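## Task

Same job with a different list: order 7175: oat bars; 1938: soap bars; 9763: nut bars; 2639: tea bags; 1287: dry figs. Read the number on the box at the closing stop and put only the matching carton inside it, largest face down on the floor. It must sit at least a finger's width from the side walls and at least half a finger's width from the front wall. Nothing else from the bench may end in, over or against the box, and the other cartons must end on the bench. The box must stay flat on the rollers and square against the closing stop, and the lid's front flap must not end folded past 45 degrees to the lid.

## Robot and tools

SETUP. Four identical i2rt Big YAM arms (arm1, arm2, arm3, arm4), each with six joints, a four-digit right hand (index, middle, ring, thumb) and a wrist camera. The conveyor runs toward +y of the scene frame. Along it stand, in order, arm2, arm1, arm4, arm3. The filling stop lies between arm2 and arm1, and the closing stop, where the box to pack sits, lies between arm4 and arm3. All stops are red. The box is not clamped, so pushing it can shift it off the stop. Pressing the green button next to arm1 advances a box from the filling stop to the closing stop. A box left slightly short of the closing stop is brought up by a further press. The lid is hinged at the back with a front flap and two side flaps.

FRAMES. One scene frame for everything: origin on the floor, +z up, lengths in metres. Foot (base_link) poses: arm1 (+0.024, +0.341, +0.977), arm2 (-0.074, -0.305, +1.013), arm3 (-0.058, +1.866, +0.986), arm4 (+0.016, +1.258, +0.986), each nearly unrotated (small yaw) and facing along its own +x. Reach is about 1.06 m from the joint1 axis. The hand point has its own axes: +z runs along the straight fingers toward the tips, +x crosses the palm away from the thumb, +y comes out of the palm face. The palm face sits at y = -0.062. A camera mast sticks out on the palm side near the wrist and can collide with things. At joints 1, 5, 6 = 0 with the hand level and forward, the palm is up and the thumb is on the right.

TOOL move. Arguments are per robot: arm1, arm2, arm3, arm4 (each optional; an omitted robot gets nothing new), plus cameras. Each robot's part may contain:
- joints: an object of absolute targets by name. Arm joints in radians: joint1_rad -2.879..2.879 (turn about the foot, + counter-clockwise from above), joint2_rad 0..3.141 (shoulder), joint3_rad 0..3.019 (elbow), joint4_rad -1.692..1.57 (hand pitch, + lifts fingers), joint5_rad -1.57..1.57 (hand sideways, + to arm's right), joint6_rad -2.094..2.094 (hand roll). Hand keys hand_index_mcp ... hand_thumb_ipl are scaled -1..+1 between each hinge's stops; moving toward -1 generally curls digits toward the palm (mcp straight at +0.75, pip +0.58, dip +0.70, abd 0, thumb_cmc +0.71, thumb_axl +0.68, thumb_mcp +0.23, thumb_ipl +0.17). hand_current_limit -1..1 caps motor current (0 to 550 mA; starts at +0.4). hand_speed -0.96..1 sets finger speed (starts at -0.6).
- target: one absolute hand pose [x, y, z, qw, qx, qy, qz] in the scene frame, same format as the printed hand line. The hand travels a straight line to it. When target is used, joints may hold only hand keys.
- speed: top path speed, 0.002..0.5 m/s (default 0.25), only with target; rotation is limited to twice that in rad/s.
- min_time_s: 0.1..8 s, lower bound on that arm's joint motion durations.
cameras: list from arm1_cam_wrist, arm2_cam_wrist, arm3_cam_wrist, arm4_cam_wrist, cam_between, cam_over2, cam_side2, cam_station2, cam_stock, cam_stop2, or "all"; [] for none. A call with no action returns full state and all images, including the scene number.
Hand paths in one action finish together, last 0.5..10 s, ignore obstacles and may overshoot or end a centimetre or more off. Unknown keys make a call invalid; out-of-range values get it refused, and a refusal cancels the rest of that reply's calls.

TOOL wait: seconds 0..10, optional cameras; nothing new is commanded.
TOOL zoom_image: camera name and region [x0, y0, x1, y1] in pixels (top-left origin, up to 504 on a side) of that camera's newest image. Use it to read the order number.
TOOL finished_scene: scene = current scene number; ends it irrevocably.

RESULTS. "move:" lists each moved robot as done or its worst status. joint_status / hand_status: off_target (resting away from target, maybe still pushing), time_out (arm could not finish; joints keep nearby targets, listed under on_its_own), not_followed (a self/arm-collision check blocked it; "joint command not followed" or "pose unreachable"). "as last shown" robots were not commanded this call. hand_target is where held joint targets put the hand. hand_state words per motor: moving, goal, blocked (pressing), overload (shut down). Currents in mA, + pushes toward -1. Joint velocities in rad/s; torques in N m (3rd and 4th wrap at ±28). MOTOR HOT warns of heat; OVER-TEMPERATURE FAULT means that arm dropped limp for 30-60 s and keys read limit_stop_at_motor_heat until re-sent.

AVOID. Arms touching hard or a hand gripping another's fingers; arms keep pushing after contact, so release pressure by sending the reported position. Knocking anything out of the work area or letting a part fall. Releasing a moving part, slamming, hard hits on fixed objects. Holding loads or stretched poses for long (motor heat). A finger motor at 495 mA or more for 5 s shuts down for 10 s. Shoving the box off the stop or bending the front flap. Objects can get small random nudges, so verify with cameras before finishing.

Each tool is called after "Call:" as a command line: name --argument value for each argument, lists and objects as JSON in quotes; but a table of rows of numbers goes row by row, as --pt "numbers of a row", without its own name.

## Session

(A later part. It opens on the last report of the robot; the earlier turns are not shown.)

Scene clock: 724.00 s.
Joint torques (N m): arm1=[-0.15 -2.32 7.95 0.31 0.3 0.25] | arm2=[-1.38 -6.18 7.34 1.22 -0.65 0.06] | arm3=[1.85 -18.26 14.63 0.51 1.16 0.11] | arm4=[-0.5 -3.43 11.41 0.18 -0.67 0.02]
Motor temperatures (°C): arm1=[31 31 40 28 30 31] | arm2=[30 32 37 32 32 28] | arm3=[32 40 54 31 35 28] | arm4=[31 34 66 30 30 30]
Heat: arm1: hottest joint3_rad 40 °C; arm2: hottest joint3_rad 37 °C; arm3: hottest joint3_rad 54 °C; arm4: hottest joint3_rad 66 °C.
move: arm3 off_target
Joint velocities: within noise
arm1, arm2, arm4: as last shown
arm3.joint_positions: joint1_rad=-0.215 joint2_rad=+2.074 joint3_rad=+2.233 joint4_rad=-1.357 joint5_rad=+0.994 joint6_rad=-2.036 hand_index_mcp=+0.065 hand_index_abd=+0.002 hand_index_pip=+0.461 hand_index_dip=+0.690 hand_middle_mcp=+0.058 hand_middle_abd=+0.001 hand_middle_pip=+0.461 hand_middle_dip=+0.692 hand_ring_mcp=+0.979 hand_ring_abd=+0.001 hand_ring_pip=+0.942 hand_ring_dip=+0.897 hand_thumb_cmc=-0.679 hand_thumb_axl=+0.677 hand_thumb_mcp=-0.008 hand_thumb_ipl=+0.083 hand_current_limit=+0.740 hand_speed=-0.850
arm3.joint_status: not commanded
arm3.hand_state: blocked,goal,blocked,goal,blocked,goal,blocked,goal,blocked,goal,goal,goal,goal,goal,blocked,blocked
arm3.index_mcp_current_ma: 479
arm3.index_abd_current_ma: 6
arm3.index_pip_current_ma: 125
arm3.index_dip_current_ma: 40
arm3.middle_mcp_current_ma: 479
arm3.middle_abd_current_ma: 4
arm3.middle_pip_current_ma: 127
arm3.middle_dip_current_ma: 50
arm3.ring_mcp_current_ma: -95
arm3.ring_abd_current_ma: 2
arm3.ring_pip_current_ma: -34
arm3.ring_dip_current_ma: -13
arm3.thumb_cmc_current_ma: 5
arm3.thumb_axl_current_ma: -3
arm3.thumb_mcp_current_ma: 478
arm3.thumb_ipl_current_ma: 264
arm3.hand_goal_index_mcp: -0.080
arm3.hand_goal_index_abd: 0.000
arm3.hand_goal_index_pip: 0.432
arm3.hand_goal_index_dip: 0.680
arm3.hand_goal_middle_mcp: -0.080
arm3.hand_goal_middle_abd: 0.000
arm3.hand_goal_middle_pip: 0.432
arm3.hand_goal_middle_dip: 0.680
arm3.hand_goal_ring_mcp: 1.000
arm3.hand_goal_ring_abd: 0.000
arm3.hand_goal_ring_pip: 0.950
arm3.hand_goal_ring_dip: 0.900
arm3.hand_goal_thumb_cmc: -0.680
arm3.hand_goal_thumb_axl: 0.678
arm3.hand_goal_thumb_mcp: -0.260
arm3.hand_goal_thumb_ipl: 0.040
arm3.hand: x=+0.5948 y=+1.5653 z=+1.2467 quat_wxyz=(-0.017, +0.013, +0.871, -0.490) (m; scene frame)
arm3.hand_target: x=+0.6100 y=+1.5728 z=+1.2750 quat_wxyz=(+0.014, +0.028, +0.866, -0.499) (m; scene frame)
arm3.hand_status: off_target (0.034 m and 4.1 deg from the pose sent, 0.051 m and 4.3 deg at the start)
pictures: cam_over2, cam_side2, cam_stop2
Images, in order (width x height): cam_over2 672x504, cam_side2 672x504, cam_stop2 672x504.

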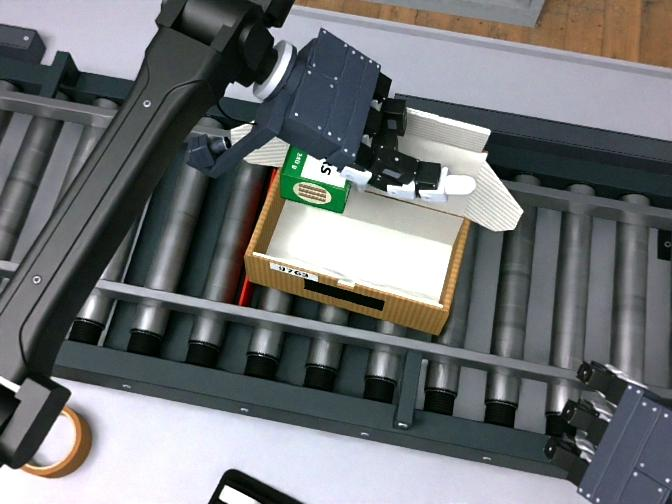

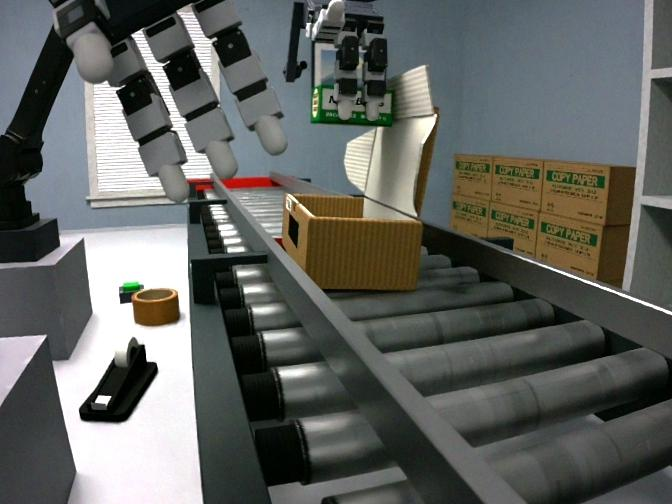

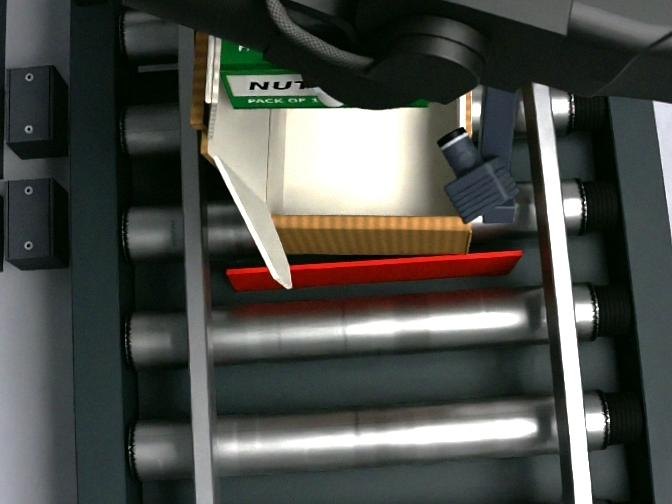

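Call:
move --arm3 '{"target": [0.545, 1.570, 1.27, 0.0130, 0.0280, 0.8658, -0.4993], "speed": 0.05}' --cameras '[]'

Call:
move --arm3 '{"target": [0.545, 1.570, 1.14, 0.0130, 0.0280, 0.8658, -0.4993], "speed": 0.05}' --cameras '["cam_side2", "cam_over2", "cam_stop2"]'

Call:
zoom_image --camera "cam_side2" --region '[260, 50, 440, 300]'

Call:
zoom_image --camera "cam_over2" --region '[220, 100, 520, 350]'

Scene clock: 737.63 s.
Joint torques (N m): arm1=[-0.21 -2.32 7.95 0.32 0.3 0.24] | arm2=[-1.32 -5.66 7.28 1.14 -0.7 0.12] | arm3=[-0.62 -18.9 10.02 1.48 0.98 -0.09] | arm4=[-0.67 -3.66 11.56 0.18 -0.65 -0.01]
Motor temperatures (°C): arm1=[31 31 40 28 30 31] | arm2=[30 32 37 32 32 28] | arm3=[32 39 57 31 35 28] | arm4=[31 33 66 30 30 30]
Heat: arm1: hottest joint3_rad 40 °C; arm2: hottest joint3_rad 37 °C; arm3: hottest joint3_rad 57 °C; arm4: hottest joint3_rad 66 °C.
move: arm3 off_target
Joint velocities: within noise
arm1, arm2, arm4: as last shown
arm3.joint_positions: joint1_rad=-0.215 joint2_rad=+1.886 joint3_rad=+1.927 joint4_rad=-1.200 joint5_rad=+0.985 joint6_rad=-2.067 hand_index_mcp=+0.065 hand_index_abd=+0.002 hand_index_pip=+0.461 hand_index_dip=+0.690 hand_middle_mcp=+0.058 hand_middle_abd=+0.001 hand_middle_pip=+0.461 hand_middle_dip=+0.692 hand_ring_mcp=+0.979 hand_ring_abd=+0.001 hand_ring_pip=+0.942 hand_ring_dip=+0.897 hand_thumb_cmc=-0.678 hand_thumb_axl=+0.677 hand_thumb_mcp=-0.008 hand_thumb_ipl=+0.083 hand_current_limit=+0.740 hand_speed=-0.850
arm3.joint_status: not commanded
arm3.hand_state: blocked,goal,blocked,goal,blocked,goal,blocked,goal,blocked,goal,goal,goal,goal,goal,blocked,blocked
arm3.index_mcp_current_ma: 478
arm3.index_abd_current_ma: 6
arm3.index_pip_current_ma: 125
arm3.index_dip_current_ma: 40
arm3.middle_mcp_current_ma: 479
arm3.middle_abd_current_ma: 4
arm3.middle_pip_current_ma: 127
arm3.middle_dip_current_ma: 50
arm3.ring_mcp_current_ma: -95
arm3.ring_abd_current_ma: 2
arm3.ring_pip_current_ma: -34
arm3.ring_dip_current_ma: -13
arm3.thumb_cmc_current_ma: 6
arm3.thumb_axl_current_ma: -3
arm3.thumb_mcp_current_ma: 478
arm3.thumb_ipl_current_ma: 264
arm3.hand_goal_index_mcp: -0.080
arm3.hand_goal_index_abd: 0.000
arm3.hand_goal_index_pip: 0.432
arm3.hand_goal_index_dip: 0.680
arm3.hand_goal_middle_mcp: -0.080
arm3.hand_goal_middle_abd: 0.000
arm3.hand_goal_middle_pip: 0.432
arm3.hand_goal_middle_dip: 0.680
arm3.hand_goal_ring_mcp: 1.000
arm3.hand_goal_ring_abd: 0.000
arm3.hand_goal_ring_pip: 0.950
arm3.hand_goal_ring_dip: 0.900
arm3.hand_goal_thumb_cmc: -0.680
arm3.hand_goal_thumb_axl: 0.678
arm3.hand_goal_thumb_mcp: -0.260
arm3.hand_goal_thumb_ipl: 0.040
arm3.hand: x=+0.5483 y=+1.5800 z=+1.2433 quat_wxyz=(-0.007, +0.009, +0.871, -0.492) (m; scene frame)
arm3.hand_target: x=+0.5444 y=+1.5703 z=+1.2700 quat_wxyz=(+0.013, +0.028, +0.866, -0.499) (m; scene frame)
arm3.hand_status: off_target (0.029 m and 3.3 deg from the pose sent, 0.055 m and 4.1 deg at the start)
pictures: none
No camera images: "cameras" was empty.

Scene clock: 740.83 s.
Joint torques (N m): arm1=[-0.15 -2.32 7.95 0.31 0.3 0.24] | arm2=[-1.67 -5.48 7.21 1.13 -0.64 0.1] | arm3=[-0.67 -16.21 9.84 1.54 0.97 -0.08] | arm4=[-0.21 -3.96 11.55 0.23 -0.63 -0.01]
Motor temperatures (°C): arm1=[31 31 40 28 30 31] | arm2=[30 32 37 32 32 28] | arm3=[32 38 56 31 35 28] | arm4=[31 33 66 30 30 30]
Heat: arm1: hottest joint3_rad 40 °C; arm2: hottest joint3_rad 37 °C; arm3: hottest joint3_rad 56 °C; arm4: hottest joint3_rad 66 °C.
move: arm3 off_target
Joint velocities: within noise
arm1, arm2, arm4: as last shown
arm3.joint_positions: joint1_rad=-0.218 joint2_rad=+1.882 joint3_rad=+1.626 joint4_rad=-0.867 joint5_rad=+0.983 joint6_rad=-2.073 hand_index_mcp=+0.065 hand_index_abd=+0.002 hand_index_pip=+0.461 hand_index_dip=+0.690 hand_middle_mcp=+0.058 hand_middle_abd=+0.001 hand_middle_pip=+0.461 hand_middle_dip=+0.692 hand_ring_mcp=+0.979 hand_ring_abd=+0.001 hand_ring_pip=+0.942 hand_ring_dip=+0.897 hand_thumb_cmc=-0.678 hand_thumb_axl=+0.677 hand_thumb_mcp=-0.008 hand_thumb_ipl=+0.083 hand_current_limit=+0.740 hand_speed=-0.850
arm3.joint_status: not commanded
arm3.hand_state: blocked,goal,blocked,goal,blocked,goal,blocked,goal,blocked,goal,goal,goal,goal,goal,blocked,blocked
arm3.index_mcp_current_ma: 479
arm3.index_abd_current_ma: 6
arm3.index_pip_current_ma: 125
arm3.index_dip_current_ma: 40
arm3.middle_mcp_current_ma: 479
arm3.middle_abd_current_ma: 4
arm3.middle_pip_current_ma: 127
arm3.middle_dip_current_ma: 50
arm3.ring_mcp_current_ma: -95
arm3.ring_abd_current_ma: 2
arm3.ring_pip_current_ma: -34
arm3.ring_dip_current_ma: -13
arm3.thumb_cmc_current_ma: 6
arm3.thumb_axl_current_ma: -3
arm3.thumb_mcp_current_ma: 479
arm3.thumb_ipl_current_ma: 264
arm3.hand_goal_index_mcp: -0.080
arm3.hand_goal_index_abd: 0.000
arm3.hand_goal_index_pip: 0.432
arm3.hand_goal_index_dip: 0.680
arm3.hand_goal_middle_mcp: -0.080
arm3.hand_goal_middle_abd: 0.000
arm3.hand_goal_middle_pip: 0.432
arm3.hand_goal_middle_dip: 0.680
arm3.hand_goal_ring_mcp: 1.000
arm3.hand_goal_ring_abd: 0.000
arm3.hand_goal_ring_pip: 0.950
arm3.hand_goal_ring_dip: 0.900
arm3.hand_goal_thumb_cmc: -0.680
arm3.hand_goal_thumb_axl: 0.678
arm3.hand_goal_thumb_mcp: -0.260
arm3.hand_goal_thumb_ipl: 0.040
arm3.hand: x=+0.5431 y=+1.5818 z=+1.1342 quat_wxyz=(+0.006, +0.016, +0.869, -0.495) (m; scene frame)
arm3.hand_target: x=+0.5448 y=+1.5702 z=+1.1400 quat_wxyz=(+0.013, +0.028, +0.866, -0.499) (m; scene frame)
arm3.hand_status: off_target (0.013 m and 1.7 deg from the pose sent, 0.104 m and 3.3 deg at the start)
pictures: cam_over2, cam_side2, cam_stop2
Images, in order (width x height): cam_over2 672x504, cam_side2 672x504, cam_stop2 672x504.

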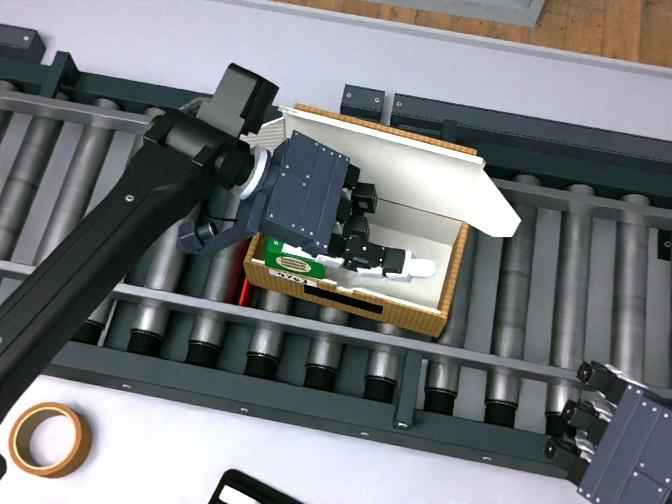

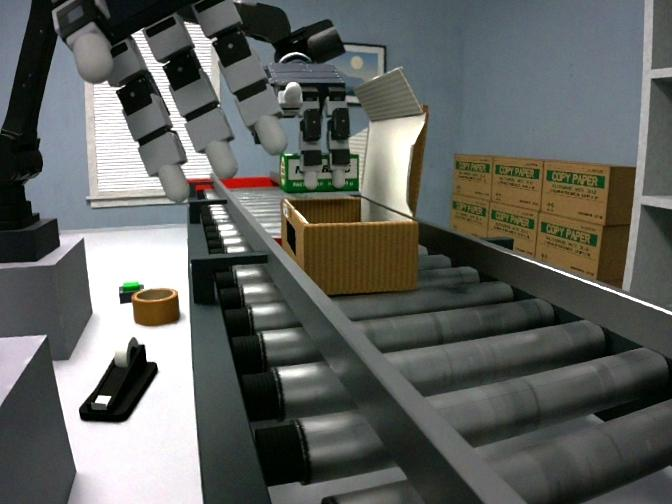

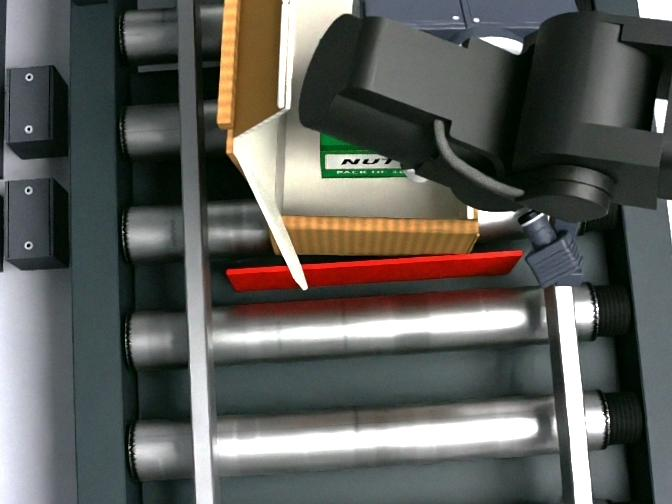

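Scaled by 2.016 from the camera's 672x504 image, which has a finer 960x720 frame.

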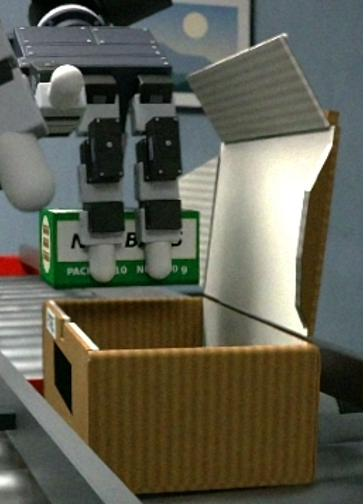

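Scaled by 1.680 from the camera's 672x504 image, which has a finer 960x720 frame.

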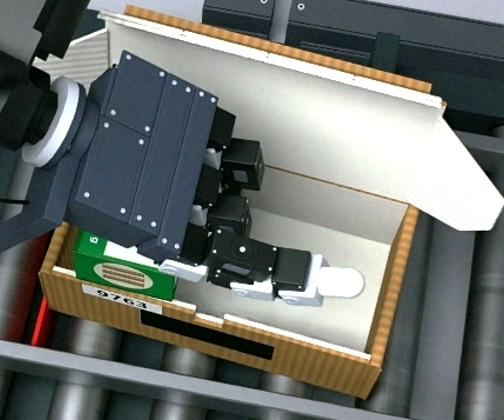

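Call:
move --arm3 '{"target": [0.44, 1.59, 1.25, 0.0305, -0.0529, -0.8644, 0.4991], "speed": 0.12}'

Call:
move --arm3 '{"joints": {"joint1_rad": -0.35, "joint2_rad": 0.95, "joint3_rad": 0.95, "joint4_rad": -1.35, "joint5_rad": 1.03, "joint6_rad": -1.78}, "min_time_s": 3}' --arm4 '{"joints": {"joint1_rad": -0.2, "joint2_rad": 1.0, "joint3_rad": 1.15, "joint4_rad": -1.38, "joint5_rad": -1.02, "joint6_rad": 1.85}, "min_time_s": 3}' --cameras '["cam_side2", "cam_over2", "cam_station2"]'

Scene clock: 783.43 s.
Joint torques (N m): arm1=[-0.09 -2.26 7.92 0.31 0.3 0.25] | arm2=[-1.03 -5.77 7.3 1.29 -0.68 0.06] | arm3=[-0.56 -14.21 10.15 0.34 1.19 0.07] | arm4=[-0.44 -3.49 11.44 0.21 -0.68 -0.01]
Motor temperatures (°C): arm1=[31 31 40 28 30 31] | arm2=[29 32 37 32 32 28] | arm3=[32 37 51 31 35 28] | arm4=[31 33 66 30 30 30]
Heat: arm1: hottest joint3_rad 40 °C; arm2: hottest joint3_rad 37 °C; arm3: hottest joint3_rad 51 °C; arm4: hottest joint3_rad 66 °C.
move: arm3 off_target
Joint velocities: within noise
arm1.joint_positions: joint1_rad=+0.308 joint2_rad=+0.808 joint3_rad=+0.654 joint4_rad=-1.138 joint5_rad=+0.603 joint6_rad=-1.211 hand_index_mcp=+0.219 hand_index_abd=+0.001 hand_index_pip=+0.434 hand_index_dip=+0.682 hand_middle_mcp=+0.219 hand_middle_abd=+0.001 hand_middle_pip=+0.434 hand_middle_dip=+0.683 hand_ring_mcp=+0.268 hand_ring_abd=+0.000 hand_ring_pip=+0.433 hand_ring_dip=+0.554 hand_thumb_cmc=-0.681 hand_thumb_axl=+0.677 hand_thumb_mcp=+0.126 hand_thumb_ipl=+0.149 hand_current_limit=+0.400 hand_speed=-0.850
arm1.joint_status: not commanded
arm1.hand_state: goal,goal,goal,goal,goal,goal,goal,goal,goal,goal,goal,goal,goal,goal,goal,goal
arm1.index_mcp_current_ma: 0
arm1.index_abd_current_ma: 0
arm1.index_pip_current_ma: 0
arm1.index_dip_current_ma: 0
arm1.middle_mcp_current_ma: 0
arm1.middle_abd_current_ma: 0
arm1.middle_pip_current_ma: 0
arm1.middle_dip_current_ma: 0
arm1.ring_mcp_current_ma: 0
arm1.ring_abd_current_ma: 0
arm1.ring_pip_current_ma: 0
arm1.ring_dip_current_ma: 0
arm1.thumb_cmc_current_ma: 0
arm1.thumb_axl_current_ma: 0
arm1.thumb_mcp_current_ma: -1
arm1.thumb_ipl_current_ma: 0
arm1.hand_goal_index_mcp: 0.220
arm1.hand_goal_index_abd: 0.000
arm1.hand_goal_index_pip: 0.432
arm1.hand_goal_index_dip: 0.680
arm1.hand_goal_middle_mcp: 0.220
arm1.hand_goal_middle_abd: 0.000
arm1.hand_goal_middle_pip: 0.432
arm1.hand_goal_middle_dip: 0.680
arm1.hand_goal_ring_mcp: 0.270
arm1.hand_goal_ring_abd: 0.000
arm1.hand_goal_ring_pip: 0.432
arm1.hand_goal_ring_dip: 0.552
arm1.hand_goal_thumb_cmc: -0.680
arm1.hand_goal_thumb_axl: 0.678
arm1.hand_goal_thumb_mcp: 0.130
arm1.hand_goal_thumb_ipl: 0.150
arm1.hand: x=+0.3258 y=+0.4082 z=+1.1356 quat_wxyz=(+0.226, +0.046, +0.946, -0.228) (m; scene frame)
arm1.hand_target: x=+0.3232 y=+0.4048 z=+1.1350 quat_wxyz=(+0.223, +0.053, +0.946, -0.227) (m; scene frame)
arm1.hand_status: not commanded
arm2.joint_positions: joint1_rad=-0.590 joint2_rad=+1.208 joint3_rad=+0.808 joint4_rad=-1.211 joint5_rad=-0.802 joint6_rad=+1.190 hand_index_mcp=+0.214 hand_index_abd=+0.003 hand_index_pip=+0.434 hand_index_dip=+0.683 hand_middle_mcp=+0.215 hand_middle_abd=+0.001 hand_middle_pip=+0.434 hand_middle_dip=+0.683 hand_ring_mcp=+0.263 hand_ring_abd=-0.002 hand_ring_pip=+0.434 hand_ring_dip=+0.555 hand_thumb_cmc=-0.696 hand_thumb_axl=+0.680 hand_thumb_mcp=+0.125 hand_thumb_ipl=+0.148 hand_current_limit=+0.400 hand_speed=-0.850
arm2.joint_status: not commanded
arm2.hand_state: goal,goal,goal,goal,goal,goal,goal,goal,goal,goal,goal,goal,goal,goal,goal,goal
arm2.index_mcp_current_ma: -2
arm2.index_abd_current_ma: 0
arm2.index_pip_current_ma: 0
arm2.index_dip_current_ma: 1
arm2.middle_mcp_current_ma: -2
arm2.middle_abd_current_ma: 0
arm2.middle_pip_current_ma: 0
arm2.middle_dip_current_ma: 0
arm2.ring_mcp_current_ma: -3
arm2.ring_abd_current_ma: 0
arm2.ring_pip_current_ma: 0
arm2.ring_dip_current_ma: 1
arm2.thumb_cmc_current_ma: 1
arm2.thumb_axl_current_ma: 0
arm2.thumb_mcp_current_ma: -2
arm2.thumb_ipl_current_ma: -1
arm2.hand_goal_index_mcp: 0.220
arm2.hand_goal_index_abd: 0.000
arm2.hand_goal_index_pip: 0.432
arm2.hand_goal_index_dip: 0.680
arm2.hand_goal_middle_mcp: 0.220
arm2.hand_goal_middle_abd: 0.000
arm2.hand_goal_middle_pip: 0.432
arm2.hand_goal_middle_dip: 0.680
arm2.hand_goal_ring_mcp: 0.270
arm2.hand_goal_ring_abd: 0.000
arm2.hand_goal_ring_pip: 0.432
arm2.hand_goal_ring_dip: 0.552
arm2.hand_goal_thumb_cmc: -0.700
arm2.hand_goal_thumb_axl: 0.678
arm2.hand_goal_thumb_mcp: 0.130
arm2.hand_goal_thumb_ipl: 0.150
arm2.hand: x=+0.2028 y=-0.4427 z=+1.1155 quat_wxyz=(-0.348, +0.910, -0.140, +0.179) (m; scene frame)
arm2.hand_target: x=+0.2002 y=-0.4451 z=+1.1147 quat_wxyz=(-0.344, +0.909, -0.147, +0.183) (m; scene frame)
arm2.hand_status: not commanded
arm3.joint_positions: joint1_rad=-0.227 joint2_rad=+1.649 joint3_rad=+1.587 joint4_rad=-1.209 joint5_rad=+1.023 joint6_rad=-1.966 hand_index_mcp=+0.065 hand_index_abd=+0.002 hand_index_pip=+0.461 hand_index_dip=+0.690 hand_middle_mcp=+0.058 hand_middle_abd=+0.001 hand_middle_pip=+0.461 hand_middle_dip=+0.692 hand_ring_mcp=+0.979 hand_ring_abd=+0.001 hand_ring_pip=+0.942 hand_ring_dip=+0.897 hand_thumb_cmc=-0.678 hand_thumb_axl=+0.677 hand_thumb_mcp=-0.008 hand_thumb_ipl=+0.083 hand_current_limit=+0.740 hand_speed=-0.850
arm3.joint_status: not commanded
arm3.hand_state: blocked,goal,blocked,goal,blocked,goal,blocked,goal,blocked,goal,goal,goal,goal,goal,blocked,blocked
arm3.index_mcp_current_ma: 478
arm3.index_abd_current_ma: 6
arm3.index_pip_current_ma: 125
arm3.index_dip_current_ma: 40
arm3.middle_mcp_current_ma: 478
arm3.middle_abd_current_ma: 4
arm3.middle_pip_current_ma: 127
arm3.middle_dip_current_ma: 50
arm3.ring_mcp_current_ma: -94
arm3.ring_abd_current_ma: 2
arm3.ring_pip_current_ma: -34
arm3.ring_dip_current_ma: -13
arm3.thumb_cmc_current_ma: 6
arm3.thumb_axl_current_ma: -3
arm3.thumb_mcp_current_ma: 479
arm3.thumb_ipl_current_ma: 264
arm3.hand_goal_index_mcp: -0.080
arm3.hand_goal_index_abd: 0.000
arm3.hand_goal_index_pip: 0.432
arm3.hand_goal_index_dip: 0.680
arm3.hand_goal_middle_mcp: -0.080
arm3.hand_goal_middle_abd: 0.000
arm3.hand_goal_middle_pip: 0.432
arm3.hand_goal_middle_dip: 0.680
arm3.hand_goal_ring_mcp: 1.000
arm3.hand_goal_ring_abd: 0.000
arm3.hand_goal_ring_pip: 0.950
arm3.hand_goal_ring_dip: 0.900
arm3.hand_goal_thumb_cmc: -0.680
arm3.hand_goal_thumb_axl: 0.678
arm3.hand_goal_thumb_mcp: -0.260
arm3.hand_goal_thumb_ipl: 0.040
arm3.hand: x=+0.4445 y=+1.5984 z=+1.2343 quat_wxyz=(-0.039, +0.034, +0.868, -0.494) (m; scene frame)
arm3.hand_target: x=+0.4398 y=+1.5903 z=+1.2500 quat_wxyz=(-0.030, +0.053, +0.864, -0.499) (m; scene frame)
arm3.hand_status: off_target (0.018 m and 2.4 deg from the pose sent, 0.155 m and 6.0 deg at the start)
arm4.joint_positions: joint1_rad=-0.592 joint2_rad=+0.909 joint3_rad=+0.827 joint4_rad=-1.237 joint5_rad=-0.802 joint6_rad=+1.288 hand_index_mcp=+0.215 hand_index_abd=+0.002 hand_index_pip=+0.434 hand_index_dip=+0.683 hand_middle_mcp=+0.214 hand_middle_abd=+0.001 hand_middle_pip=+0.434 hand_middle_dip=+0.683 hand_ring_mcp=+0.264 hand_ring_abd=+0.000 hand_ring_pip=+0.433 hand_ring_dip=+0.555 hand_thumb_cmc=-0.678 hand_thumb_axl=+0.678 hand_thumb_mcp=+0.126 hand_thumb_ipl=+0.151 hand_current_limit=+0.400 hand_speed=-0.850
arm4.joint_status: not commanded
arm4.hand_state: goal,goal,goal,goal,goal,goal,goal,goal,goal,goal,goal,goal,goal,goal,goal,goal
arm4.index_mcp_current_ma: -2
arm4.index_abd_current_ma: 0
arm4.index_pip_current_ma: 0
arm4.index_dip_current_ma: 1
arm4.middle_mcp_current_ma: -2
arm4.middle_abd_current_ma: 0
arm4.middle_pip_current_ma: 0
arm4.middle_dip_current_ma: 1
arm4.ring_mcp_current_ma: -2
arm4.ring_abd_current_ma: 0
arm4.ring_pip_current_ma: 0
arm4.ring_dip_current_ma: 1
arm4.thumb_cmc_current_ma: 0
arm4.thumb_axl_current_ma: 0
arm4.thumb_mcp_current_ma: -2
arm4.thumb_ipl_current_ma: 0
arm4.hand_goal_index_mcp: 0.220
arm4.hand_goal_index_abd: 0.000
arm4.hand_goal_index_pip: 0.432
arm4.hand_goal_index_dip: 0.680
arm4.hand_goal_middle_mcp: 0.220
arm4.hand_goal_middle_abd: 0.000
arm4.hand_goal_middle_pip: 0.432
arm4.hand_goal_middle_dip: 0.680
arm4.hand_goal_ring_mcp: 0.270
arm4.hand_goal_ring_abd: 0.000
arm4.hand_goal_ring_pip: 0.432
arm4.hand_goal_ring_dip: 0.552
arm4.hand_goal_thumb_cmc: -0.680
arm4.hand_goal_thumb_axl: 0.678
arm4.hand_goal_thumb_mcp: 0.130
arm4.hand_goal_thumb_ipl: 0.150
arm4.hand: x=+0.3043 y=+1.1829 z=+1.1740 quat_wxyz=(-0.326, +0.912, -0.036, +0.245) (m; scene frame)
arm4.hand_target: x=+0.3051 y=+1.1794 z=+1.1854 quat_wxyz=(-0.322, +0.912, -0.041, +0.253) (m; scene frame)
arm4.hand_status: not commanded
pictures: none

Scene clock: 787.07 s.
Joint torques (N m): arm1=[-0.15 -2.32 7.92 0.32 0.3 0.24] | arm2=[-1.38 -6.01 7.28 1.09 -0.72 0.09] | arm3=[-0.73 -3.49 9.72 0.27 1.22 0.11] | arm4=[0.91 -3.25 14.8 0.12 -1.12 0.14]
Motor temperatures (°C): arm1=[31 31 40 28 30 31] | arm2=[29 32 37 32 32 28] | arm3=[32 37 51 31 35 28] | arm4=[31 33 66 30 31 30]
Heat: arm1: hottest joint3_rad 40 °C; arm2: hottest joint3_rad 37 °C; arm3: hottest joint3_rad 51 °C; arm4: hottest joint3_rad 66 °C.
move: arm3 done; arm4 done
Joint velocities: within noise
arm1, arm2: as last shown
arm3.joint_positions: joint1_rad=-0.336 joint2_rad=+0.966 joint3_rad=+0.943 joint4_rad=-1.345 joint5_rad=+1.024 joint6_rad=-1.795 hand_index_mcp=+0.065 hand_index_abd=+0.002 hand_index_pip=+0.461 hand_index_dip=+0.690 hand_middle_mcp=+0.057 hand_middle_abd=+0.001 hand_middle_pip=+0.461 hand_middle_dip=+0.692 hand_ring_mcp=+0.979 hand_ring_abd=+0.001 hand_ring_pip=+0.942 hand_ring_dip=+0.897 hand_thumb_cmc=-0.678 hand_thumb_axl=+0.677 hand_thumb_mcp=-0.008 hand_thumb_ipl=+0.083 hand_current_limit=+0.740 hand_speed=-0.850
arm3.joint_status: all done
arm3.hand_state: blocked,goal,blocked,goal,blocked,goal,blocked,goal,blocked,goal,goal,goal,goal,goal,blocked,blocked
arm3.index_mcp_current_ma: 479
arm3.index_abd_current_ma: 6
arm3.index_pip_current_ma: 125
arm3.index_dip_current_ma: 40
arm3.middle_mcp_current_ma: 479
arm3.middle_abd_current_ma: 4
arm3.middle_pip_current_ma: 127
arm3.middle_dip_current_ma: 50
arm3.ring_mcp_current_ma: -94
arm3.ring_abd_current_ma: 2
arm3.ring_pip_current_ma: -34
arm3.ring_dip_current_ma: -13
arm3.thumb_cmc_current_ma: 9
arm3.thumb_axl_current_ma: -3
arm3.thumb_mcp_current_ma: 478
arm3.thumb_ipl_current_ma: 264
arm3.hand_goal_index_mcp: -0.080
arm3.hand_goal_index_abd: 0.000
arm3.hand_goal_index_pip: 0.432
arm3.hand_goal_index_dip: 0.680
arm3.hand_goal_middle_mcp: -0.080
arm3.hand_goal_middle_abd: 0.000
arm3.hand_goal_middle_pip: 0.432
arm3.hand_goal_middle_dip: 0.680
arm3.hand_goal_ring_mcp: 1.000
arm3.hand_goal_ring_abd: 0.000
arm3.hand_goal_ring_pip: 0.950
arm3.hand_goal_ring_dip: 0.900
arm3.hand_goal_thumb_cmc: -0.680
arm3.hand_goal_thumb_axl: 0.678
arm3.hand_goal_thumb_mcp: -0.260
arm3.hand_goal_thumb_ipl: 0.040
arm3.hand: x=+0.1707 y=+1.6507 z=+1.2233 quat_wxyz=(-0.065, +0.131, +0.862, -0.485) (m; scene frame)
arm3.hand_target: x=+0.1670 y=+1.6464 z=+1.2312 quat_wxyz=(-0.058, +0.148, +0.857, -0.490) (m; scene frame)
arm3.hand_status: not commanded
arm4.joint_positions: joint1_rad=-0.209 joint2_rad=+0.991 joint3_rad=+1.090 joint4_rad=-1.368 joint5_rad=-1.016 joint6_rad=+1.838 hand_index_mcp=+0.215 hand_index_abd=+0.002 hand_index_pip=+0.434 hand_index_dip=+0.683 hand_middle_mcp=+0.214 hand_middle_abd=+0.001 hand_middle_pip=+0.434 hand_middle_dip=+0.683 hand_ring_mcp=+0.264 hand_ring_abd=+0.000 hand_ring_pip=+0.433 hand_ring_dip=+0.555 hand_thumb_cmc=-0.678 hand_thumb_axl=+0.678 hand_thumb_mcp=+0.126 hand_thumb_ipl=+0.151 hand_current_limit=+0.400 hand_speed=-0.850
arm4.joint_status: all done
arm4.hand_state: goal,goal,goal,goal,goal,goal,goal,goal,goal,goal,goal,goal,goal,goal,goal,goal
arm4.index_mcp_current_ma: -2
arm4.index_abd_current_ma: 0
arm4.index_pip_current_ma: 0
arm4.index_dip_current_ma: 1
arm4.middle_mcp_current_ma: -2
arm4.middle_abd_current_ma: 0
arm4.middle_pip_current_ma: 0
arm4.middle_dip_current_ma: 1
arm4.ring_mcp_current_ma: -2
arm4.ring_abd_current_ma: 0
arm4.ring_pip_current_ma: 0
arm4.ring_dip_current_ma: 1
arm4.thumb_cmc_current_ma: 0
arm4.thumb_axl_current_ma: 0
arm4.thumb_mcp_current_ma: -2
arm4.thumb_ipl_current_ma: 0
arm4.hand_goal_index_mcp: 0.220
arm4.hand_goal_index_abd: 0.000
arm4.hand_goal_index_pip: 0.432
arm4.hand_goal_index_dip: 0.680
arm4.hand_goal_middle_mcp: 0.220
arm4.hand_goal_middle_abd: 0.000
arm4.hand_goal_middle_pip: 0.432
arm4.hand_goal_middle_dip: 0.680
arm4.hand_goal_ring_mcp: 0.270
arm4.hand_goal_ring_abd: 0.000
arm4.hand_goal_ring_pip: 0.432
arm4.hand_goal_ring_dip: 0.552
arm4.hand_goal_thumb_cmc: -0.680
arm4.hand_goal_thumb_axl: 0.678
arm4.hand_goal_thumb_mcp: 0.130
arm4.hand_goal_thumb_ipl: 0.150
arm4.hand: x=+0.3024 y=+1.3385 z=+1.2754 quat_wxyz=(-0.497, +0.860, -0.079, +0.083) (m; scene frame)
arm4.hand_target: x=+0.3107 y=+1.3411 z=+1.2980 quat_wxyz=(-0.500, +0.858, -0.070, +0.094) (m; scene frame)
arm4.hand_status: not commanded
pictures: cam_over2, cam_side2, cam_station2
Images, in order (width x height): cam_over2 672x504, cam_side2 672x504, cam_station2 672x504.

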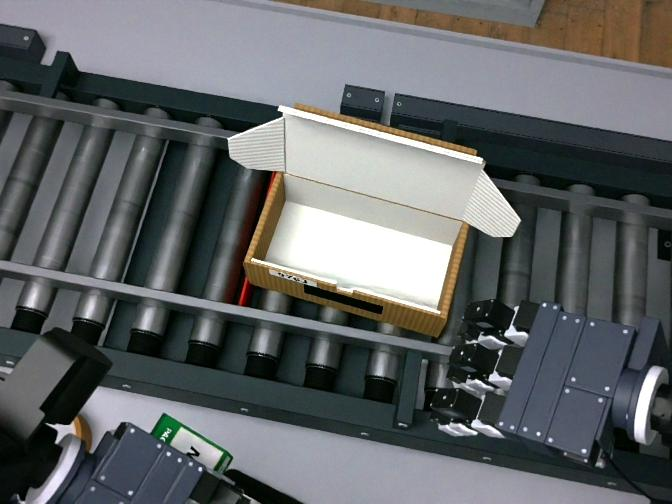

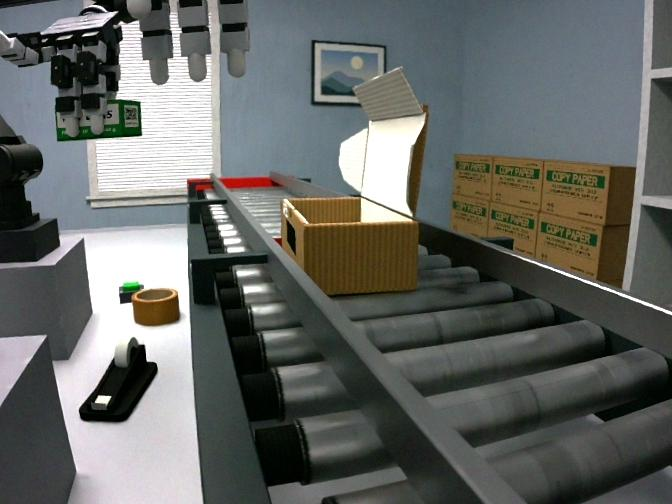

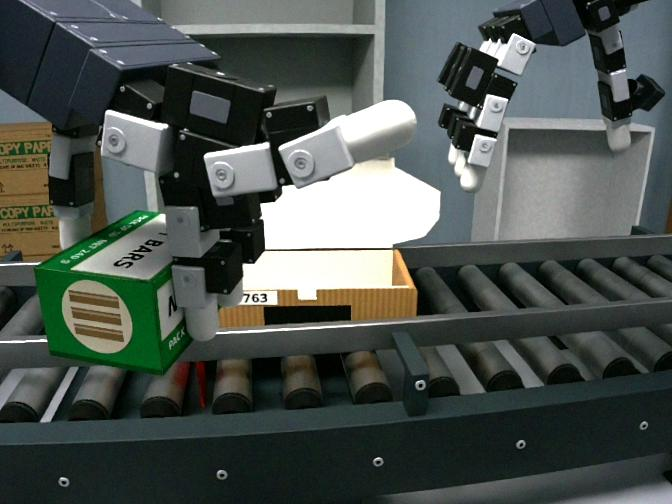

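Call:
move --arm4 '{"target": [0.48, 1.46, 1.29, -0.4991, 0.8644, 0.0528, -0.0305], "speed": 0.12}' --cameras '["cam_side2", "cam_over2", "cam_station2"]'

Scene clock: 792.00 s.
Joint torques (N m): arm1=[-0.15 -2.32 7.97 0.32 0.3 0.25] | arm2=[-1.79 -5.54 7.27 1.18 -0.65 0.09] | arm3=[-0.73 -3.55 9.72 0.27 1.23 0.11] | arm4=[0.85 -12.16 14.5 -0.17 -1.18 -0.15]
Motor temperatures (°C): arm1=[31 31 40 28 30 31] | arm2=[29 32 37 32 32 28] | arm3=[32 37 51 31 35 28] | arm4=[31 34 67 30 31 30]
Heat: arm1: hottest joint3_rad 40 °C; arm2: hottest joint3_rad 37 °C; arm3: hottest joint3_rad 51 °C; arm4: hottest joint3_rad 67 °C.
move: arm4 off_target
Joint velocities: within noise
arm1, arm2, arm3: as last shown
arm3.thumb_mcp_current_ma: 479
arm4.joint_positions: joint1_rad=+0.071 joint2_rad=+1.628 joint3_rad=+1.670 joint4_rad=-1.500 joint5_rad=-1.020 joint6_rad=+1.752 hand_index_mcp=+0.215 hand_index_abd=+0.002 hand_index_pip=+0.434 hand_index_dip=+0.683 hand_middle_mcp=+0.214 hand_middle_abd=+0.001 hand_middle_pip=+0.434 hand_middle_dip=+0.683 hand_ring_mcp=+0.264 hand_ring_abd=+0.000 hand_ring_pip=+0.433 hand_ring_dip=+0.555 hand_thumb_cmc=-0.678 hand_thumb_axl=+0.678 hand_thumb_mcp=+0.126 hand_thumb_ipl=+0.151 hand_current_limit=+0.400 hand_speed=-0.850
arm4.joint_status: not commanded
arm4.hand_state: goal,goal,goal,goal,goal,goal,goal,goal,goal,goal,goal,goal,goal,goal,goal,goal
arm4.index_mcp_current_ma: -2
arm4.index_abd_current_ma: 0
arm4.index_pip_current_ma: 0
arm4.index_dip_current_ma: 1
arm4.middle_mcp_current_ma: -2
arm4.middle_abd_current_ma: 0
arm4.middle_pip_current_ma: 0
arm4.middle_dip_current_ma: 1
arm4.ring_mcp_current_ma: -2
arm4.ring_abd_current_ma: 0
arm4.ring_pip_current_ma: 0
arm4.ring_dip_current_ma: 1
arm4.thumb_cmc_current_ma: 0
arm4.thumb_axl_current_ma: 0
arm4.thumb_mcp_current_ma: -2
arm4.thumb_ipl_current_ma: 0
arm4.hand_goal_index_mcp: 0.220
arm4.hand_goal_index_abd: 0.000
arm4.hand_goal_index_pip: 0.432
arm4.hand_goal_index_dip: 0.680
arm4.hand_goal_middle_mcp: 0.220
arm4.hand_goal_middle_abd: 0.000
arm4.hand_goal_middle_pip: 0.432
arm4.hand_goal_middle_dip: 0.680
arm4.hand_goal_ring_mcp: 0.270
arm4.hand_goal_ring_abd: 0.000
arm4.hand_goal_ring_pip: 0.432
arm4.hand_goal_ring_dip: 0.552
arm4.hand_goal_thumb_cmc: -0.680
arm4.hand_goal_thumb_axl: 0.678
arm4.hand_goal_thumb_mcp: 0.130
arm4.hand_goal_thumb_ipl: 0.150
arm4.hand: x=+0.4684 y=+1.4536 z=+1.2723 quat_wxyz=(-0.495, +0.867, +0.035, -0.047) (m; scene frame)
arm4.hand_target: x=+0.4790 y=+1.4597 z=+1.2899 quat_wxyz=(-0.499, +0.864, +0.052, -0.030) (m; scene frame)
arm4.hand_status: off_target (0.022 m and 2.8 deg from the pose sent, 0.216 m and 19.9 deg at the start)
pictures: cam_over2, cam_side2, cam_station2
Images, in order (width x height): cam_over2 672x504, cam_side2 672x504, cam_station2 672x504.

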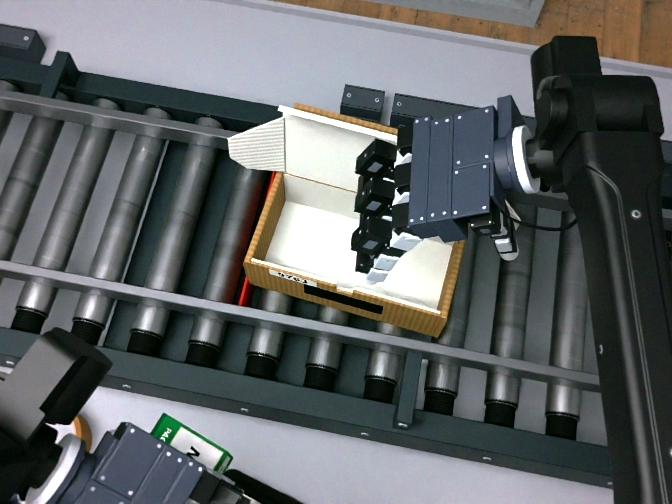

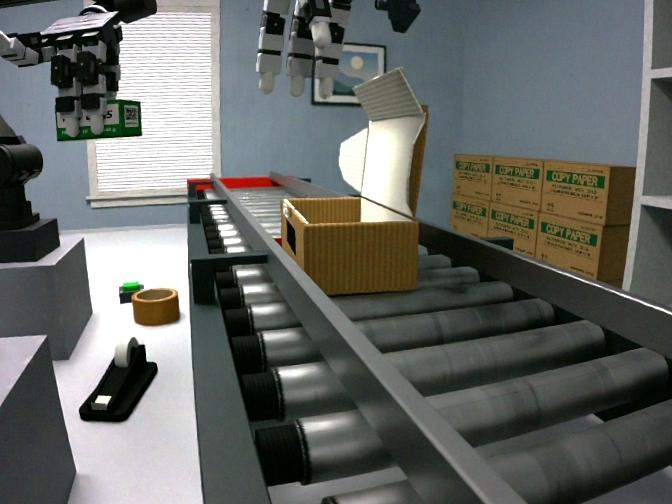

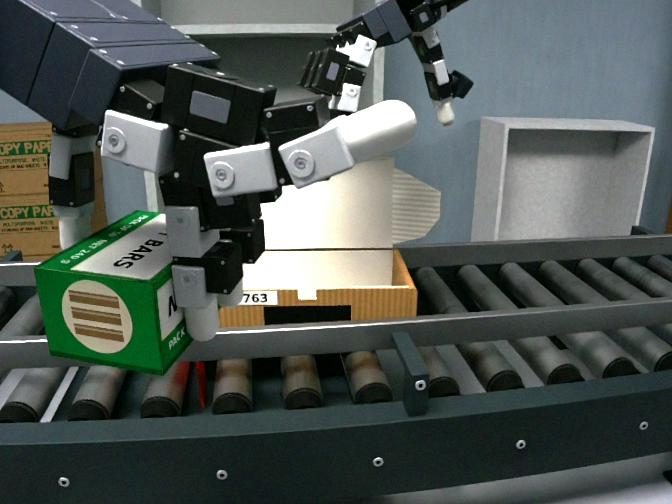

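Call:
move --arm4 '{"target": [0.515, 1.51, 1.27, -0.4991, 0.8644, 0.0528, -0.0305], "speed": 0.08}'

Call:
move --arm4 '{"target": [0.565, 1.51, 1.27, -0.4991, 0.8644, 0.0528, -0.0305], "speed": 0.010}' --cameras '["cam_side2", "cam_over2", "cam_stop2"]'

Call:
zoom_image --camera "cam_side2" --region '[200, 0, 440, 320]'

Scene clock: 796.50 s.
Joint torques (N m): arm1=[-0.09 -2.32 7.95 0.31 0.3 0.25] | arm2=[-1.26 -5.66 7.36 1.28 -0.67 0.08] | arm3=[-0.79 -3.49 9.72 0.27 1.23 0.11] | arm4=[0.73 -13.51 14.63 1.11 -0.84 0.15]
Motor temperatures (°C): arm1=[31 31 40 28 30 31] | arm2=[29 32 37 32 32 28] | arm3=[32 36 51 31 36 28] | arm4=[31 34 68 30 31 30]
Heat: arm1: hottest joint3_rad 40 °C; arm2: hottest joint3_rad 37 °C; arm3: hottest joint3_rad 51 °C; arm4: hottest joint3_rad 68 °C.
move: arm4 off_target
Joint velocities: within noise
arm1, arm2, arm3: as last shown
arm3.thumb_mcp_current_ma: 478
arm4.joint_positions: joint1_rad=+0.145 joint2_rad=+1.728 joint3_rad=+1.740 joint4_rad=-1.384 joint5_rad=-1.013 joint6_rad=+1.864 hand_index_mcp=+0.215 hand_index_abd=+0.002 hand_index_pip=+0.434 hand_index_dip=+0.683 hand_middle_mcp=+0.214 hand_middle_abd=+0.001 hand_middle_pip=+0.434 hand_middle_dip=+0.683 hand_ring_mcp=+0.264 hand_ring_abd=+0.000 hand_ring_pip=+0.433 hand_ring_dip=+0.555 hand_thumb_cmc=-0.678 hand_thumb_axl=+0.678 hand_thumb_mcp=+0.126 hand_thumb_ipl=+0.151 hand_current_limit=+0.400 hand_speed=-0.850
arm4.joint_status: not commanded
arm4.hand_state: goal,goal,goal,goal,goal,goal,goal,goal,goal,goal,goal,goal,goal,goal,goal,goal
arm4.index_mcp_current_ma: -2
arm4.index_abd_current_ma: 0
arm4.index_pip_current_ma: 0
arm4.index_dip_current_ma: 1
arm4.middle_mcp_current_ma: -2
arm4.middle_abd_current_ma: 0
arm4.middle_pip_current_ma: 0
arm4.middle_dip_current_ma: 1
arm4.ring_mcp_current_ma: -2
arm4.ring_abd_current_ma: 0
arm4.ring_pip_current_ma: 0
arm4.ring_dip_current_ma: 1
arm4.thumb_cmc_current_ma: 0
arm4.thumb_axl_current_ma: 0
arm4.thumb_mcp_current_ma: -2
arm4.thumb_ipl_current_ma: 0
arm4.hand_goal_index_mcp: 0.220
arm4.hand_goal_index_abd: 0.000
arm4.hand_goal_index_pip: 0.432
arm4.hand_goal_index_dip: 0.680
arm4.hand_goal_middle_mcp: 0.220
arm4.hand_goal_middle_abd: 0.000
arm4.hand_goal_middle_pip: 0.432
arm4.hand_goal_middle_dip: 0.680
arm4.hand_goal_ring_mcp: 0.270
arm4.hand_goal_ring_abd: 0.000
arm4.hand_goal_ring_pip: 0.432
arm4.hand_goal_ring_dip: 0.552
arm4.hand_goal_thumb_cmc: -0.680
arm4.hand_goal_thumb_axl: 0.678
arm4.hand_goal_thumb_mcp: 0.130
arm4.hand_goal_thumb_ipl: 0.150
arm4.hand: x=+0.4985 y=+1.5014 z=+1.2517 quat_wxyz=(-0.494, +0.867, +0.040, -0.054) (m; scene frame)
arm4.hand_target: x=+0.5136 y=+1.5094 z=+1.2703 quat_wxyz=(-0.499, +0.864, +0.053, -0.030) (m; scene frame)
arm4.hand_status: off_target (0.026 m and 3.2 deg from the pose sent, 0.073 m and 2.8 deg at the start)
pictures: none

Scene clock: 802.13 s.
Joint torques (N m): arm1=[-0.09 -2.32 7.95 0.32 0.3 0.24] | arm2=[-1.32 -6.01 7.36 1.24 -0.69 0.1] | arm3=[-0.79 -3.49 9.69 0.25 1.23 0.11] | arm4=[-0.44 -15.09 14.52 0.1 -1.04 -0.11]
Motor temperatures (°C): arm1=[31 31 40 28 30 31] | arm2=[29 32 37 32 32 28] | arm3=[32 36 51 31 36 28] | arm4=[31 34 68 30 31 30]
Heat: arm1: hottest joint3_rad 40 °C; arm2: hottest joint3_rad 37 °C; arm3: hottest joint3_rad 51 °C; arm4: hottest joint3_rad 68 °C.
move: arm4 off_target
Joint velocities: within noise
arm1, arm2, arm3: as last shown
arm3.thumb_mcp_current_ma: 479
arm4.joint_positions: joint1_rad=+0.139 joint2_rad=+1.874 joint3_rad=+1.956 joint4_rad=-1.454 joint5_rad=-1.013 joint6_rad=+1.849 hand_index_mcp=+0.215 hand_index_abd=+0.002 hand_index_pip=+0.434 hand_index_dip=+0.683 hand_middle_mcp=+0.214 hand_middle_abd=+0.001 hand_middle_pip=+0.434 hand_middle_dip=+0.683 hand_ring_mcp=+0.264 hand_ring_abd=+0.000 hand_ring_pip=+0.433 hand_ring_dip=+0.555 hand_thumb_cmc=-0.678 hand_thumb_axl=+0.678 hand_thumb_mcp=+0.126 hand_thumb_ipl=+0.151 hand_current_limit=+0.400 hand_speed=-0.850
arm4.joint_status: not commanded
arm4.hand_state: goal,goal,goal,goal,goal,goal,goal,goal,goal,goal,goal,goal,goal,goal,goal,goal
arm4.index_mcp_current_ma: -2
arm4.index_abd_current_ma: 0
arm4.index_pip_current_ma: 0
arm4.index_dip_current_ma: 1
arm4.middle_mcp_current_ma: -2
arm4.middle_abd_current_ma: 0
arm4.middle_pip_current_ma: 0
arm4.middle_dip_current_ma: 1
arm4.ring_mcp_current_ma: -2
arm4.ring_abd_current_ma: 0
arm4.ring_pip_current_ma: 0
arm4.ring_dip_current_ma: 1
arm4.thumb_cmc_current_ma: 0
arm4.thumb_axl_current_ma: 0
arm4.thumb_mcp_current_ma: -2
arm4.thumb_ipl_current_ma: 0
arm4.hand_goal_index_mcp: 0.220
arm4.hand_goal_index_abd: 0.000
arm4.hand_goal_index_pip: 0.432
arm4.hand_goal_index_dip: 0.680
arm4.hand_goal_middle_mcp: 0.220
arm4.hand_goal_middle_abd: 0.000
arm4.hand_goal_middle_pip: 0.432
arm4.hand_goal_middle_dip: 0.680
arm4.hand_goal_ring_mcp: 0.270
arm4.hand_goal_ring_abd: 0.000
arm4.hand_goal_ring_pip: 0.432
arm4.hand_goal_ring_dip: 0.552
arm4.hand_goal_thumb_cmc: -0.680
arm4.hand_goal_thumb_axl: 0.678
arm4.hand_goal_thumb_mcp: 0.130
arm4.hand_goal_thumb_ipl: 0.150
arm4.hand: x=+0.5498 y=+1.5118 z=+1.2557 quat_wxyz=(-0.495, +0.866, +0.043, -0.049) (m; scene frame)
arm4.hand_target: x=+0.5640 y=+1.5097 z=+1.2700 quat_wxyz=(-0.499, +0.864, +0.053, -0.030) (m; scene frame)
arm4.hand_status: off_target (0.021 m and 2.5 deg from the pose sent, 0.069 m and 3.2 deg at the start)
pictures: cam_over2, cam_side2, cam_stop2
Images, in order (width x height): cam_over2 672x504, cam_side2 672x504, cam_stop2 672x504.

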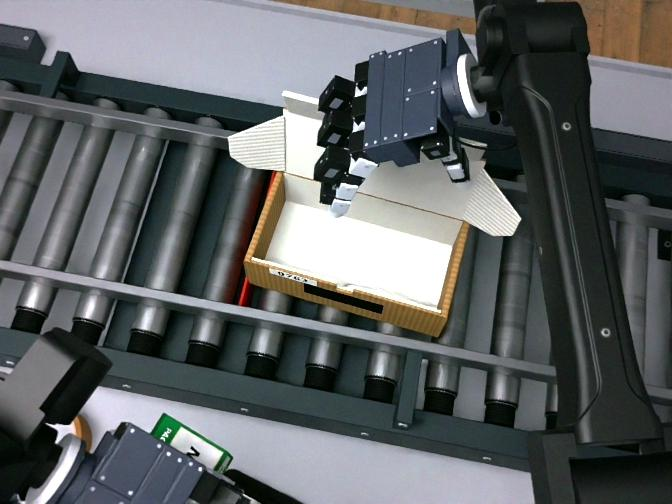

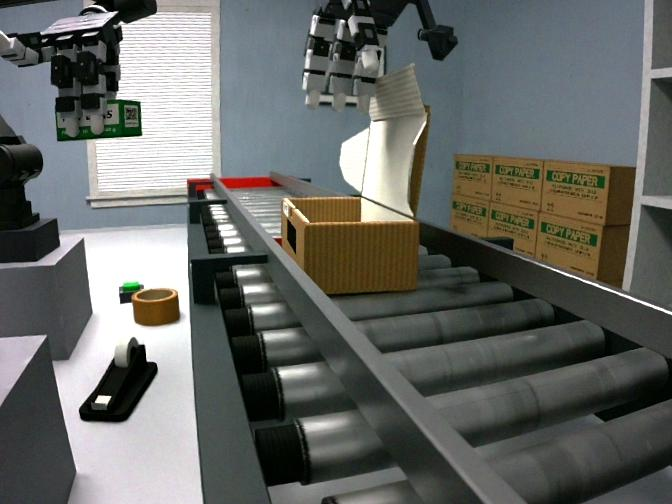

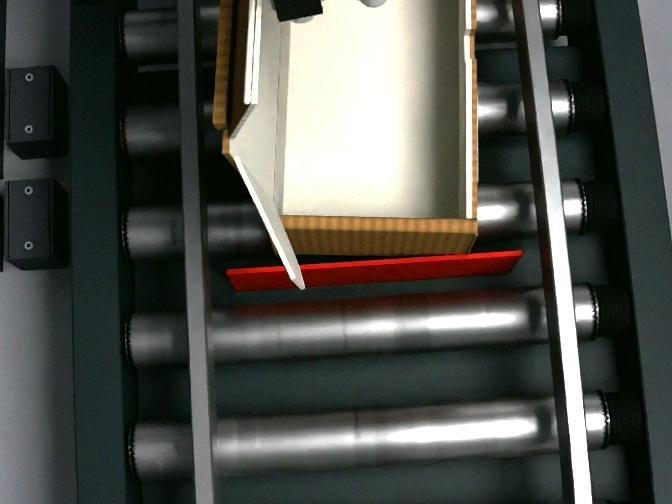

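Scaled by 1.575 from the camera's 672x504 image, which has a finer 960x720 frame.

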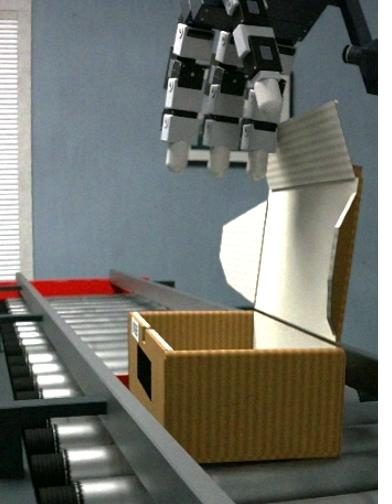

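Call:
move --arm4 '{"target": [0.600, 1.51, 1.262, -0.4991, 0.8644, 0.0528, -0.0305], "speed": 0.010}' --cameras '["cam_side2", "cam_over2", "cam_stop2"]'

Call:
zoom_image --camera "cam_side2" --region '[200, 0, 440, 320]'

Scene clock: 809.10 s.
Joint torques (N m): arm1=[-0.15 -2.32 7.95 0.31 0.3 0.24] | arm2=[-1.44 -5.83 7.41 1.06 -0.68 0.07] | arm3=[-0.73 -3.49 9.7 0.27 1.23 0.11] | arm4=[-0.5 -16.62 14.26 -0.24 -1.11 -0.12]
Motor temperatures (°C): arm1=[31 31 40 28 30 31] | arm2=[29 32 37 32 32 28] | arm3=[32 36 50 31 36 28] | arm4=[31 35 69 30 31 30]
Heat: arm1: hottest joint3_rad 40 °C; arm2: hottest joint3_rad 37 °C; arm3: hottest joint3_rad 50 °C; arm4: hottest joint3_rad 69 °C.
move: arm4 off_target
Joint velocities: within noise
arm1, arm2, arm3: as last shown
arm4.joint_positions: joint1_rad=+0.124 joint2_rad=+1.989 joint3_rad=+2.116 joint4_rad=-1.518 joint5_rad=-1.015 joint6_rad=+1.822 hand_index_mcp=+0.215 hand_index_abd=+0.002 hand_index_pip=+0.434 hand_index_dip=+0.683 hand_middle_mcp=+0.214 hand_middle_abd=+0.001 hand_middle_pip=+0.434 hand_middle_dip=+0.683 hand_ring_mcp=+0.264 hand_ring_abd=+0.000 hand_ring_pip=+0.433 hand_ring_dip=+0.555 hand_thumb_cmc=-0.678 hand_thumb_axl=+0.678 hand_thumb_mcp=+0.126 hand_thumb_ipl=+0.151 hand_current_limit=+0.400 hand_speed=-0.850
arm4.joint_status: not commanded
arm4.hand_state: goal,goal,goal,goal,goal,goal,goal,goal,goal,goal,goal,goal,goal,goal,goal,goal
arm4.index_mcp_current_ma: -2
arm4.index_abd_current_ma: 0
arm4.index_pip_current_ma: 0
arm4.index_dip_current_ma: 1
arm4.middle_mcp_current_ma: -2
arm4.middle_abd_current_ma: 0
arm4.middle_pip_current_ma: 0
arm4.middle_dip_current_ma: 1
arm4.ring_mcp_current_ma: -2
arm4.ring_abd_current_ma: 0
arm4.ring_pip_current_ma: 0
arm4.ring_dip_current_ma: 1
arm4.thumb_cmc_current_ma: 0
arm4.thumb_axl_current_ma: 0
arm4.thumb_mcp_current_ma: -2
arm4.thumb_ipl_current_ma: 0
arm4.hand_goal_index_mcp: 0.220
arm4.hand_goal_index_abd: 0.000
arm4.hand_goal_index_pip: 0.432
arm4.hand_goal_index_dip: 0.680
arm4.hand_goal_middle_mcp: 0.220
arm4.hand_goal_middle_abd: 0.000
arm4.hand_goal_middle_pip: 0.432
arm4.hand_goal_middle_dip: 0.680
arm4.hand_goal_ring_mcp: 0.270
arm4.hand_goal_ring_abd: 0.000
arm4.hand_goal_ring_pip: 0.432
arm4.hand_goal_ring_dip: 0.552
arm4.hand_goal_thumb_cmc: -0.680
arm4.hand_goal_thumb_axl: 0.678
arm4.hand_goal_thumb_mcp: 0.130
arm4.hand_goal_thumb_ipl: 0.150
arm4.hand: x=+0.5864 y=+1.5121 z=+1.2493 quat_wxyz=(-0.495, +0.867, +0.044, -0.047) (m; scene frame)
arm4.hand_target: x=+0.5991 y=+1.5096 z=+1.2620 quat_wxyz=(-0.499, +0.864, +0.052, -0.030) (m; scene frame)
arm4.hand_status: off_target (0.019 m and 2.3 deg from the pose sent, 0.051 m and 2.5 deg at the start)
pictures: cam_over2, cam_side2, cam_stop2
Images, in order (width x height): cam_over2 672x504, cam_side2 672x504, cam_stop2 672x504.

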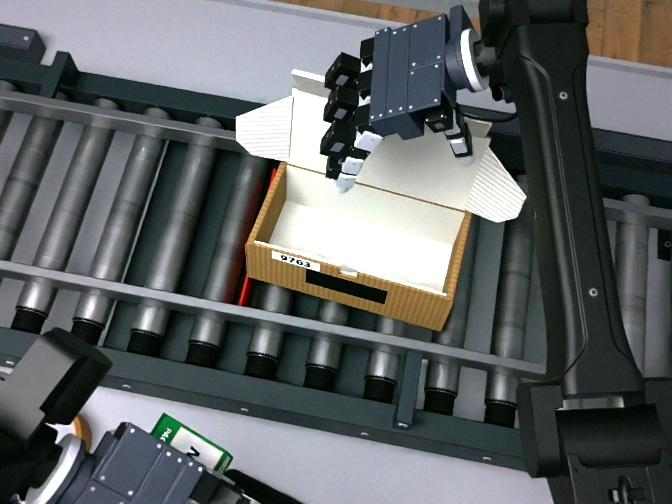

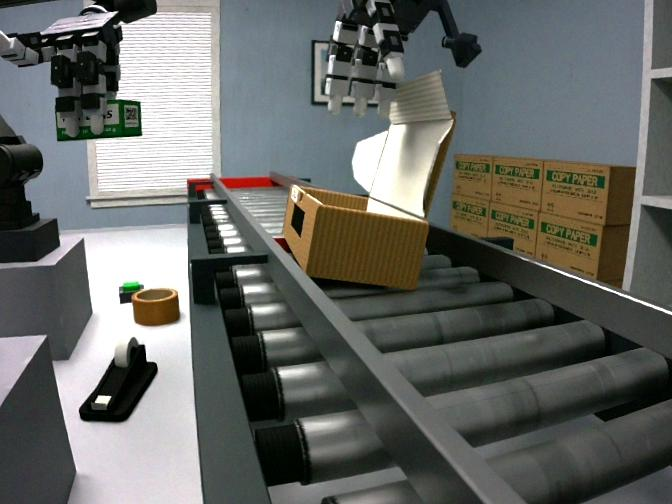

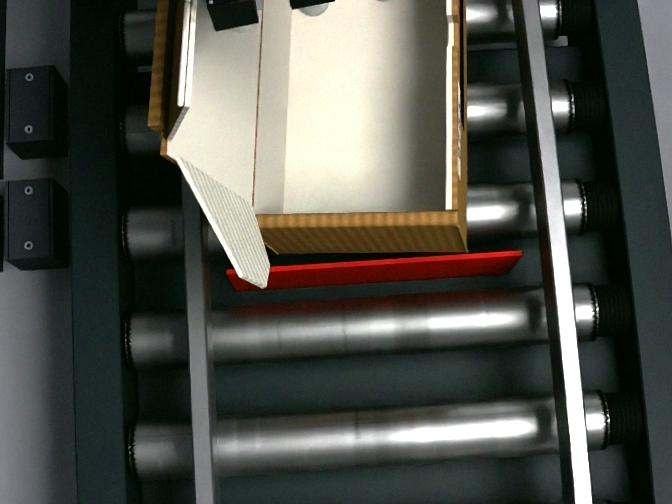

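Scaled by 1.575 from the camera's 672x504 image, which has a finer 960x720 frame.

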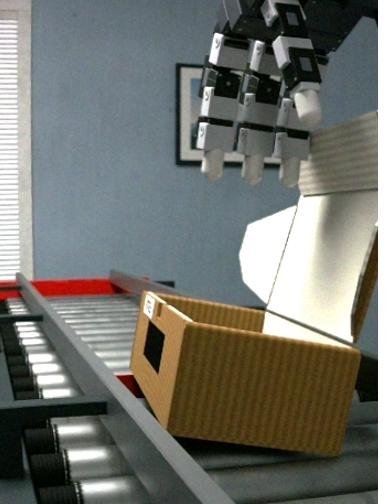

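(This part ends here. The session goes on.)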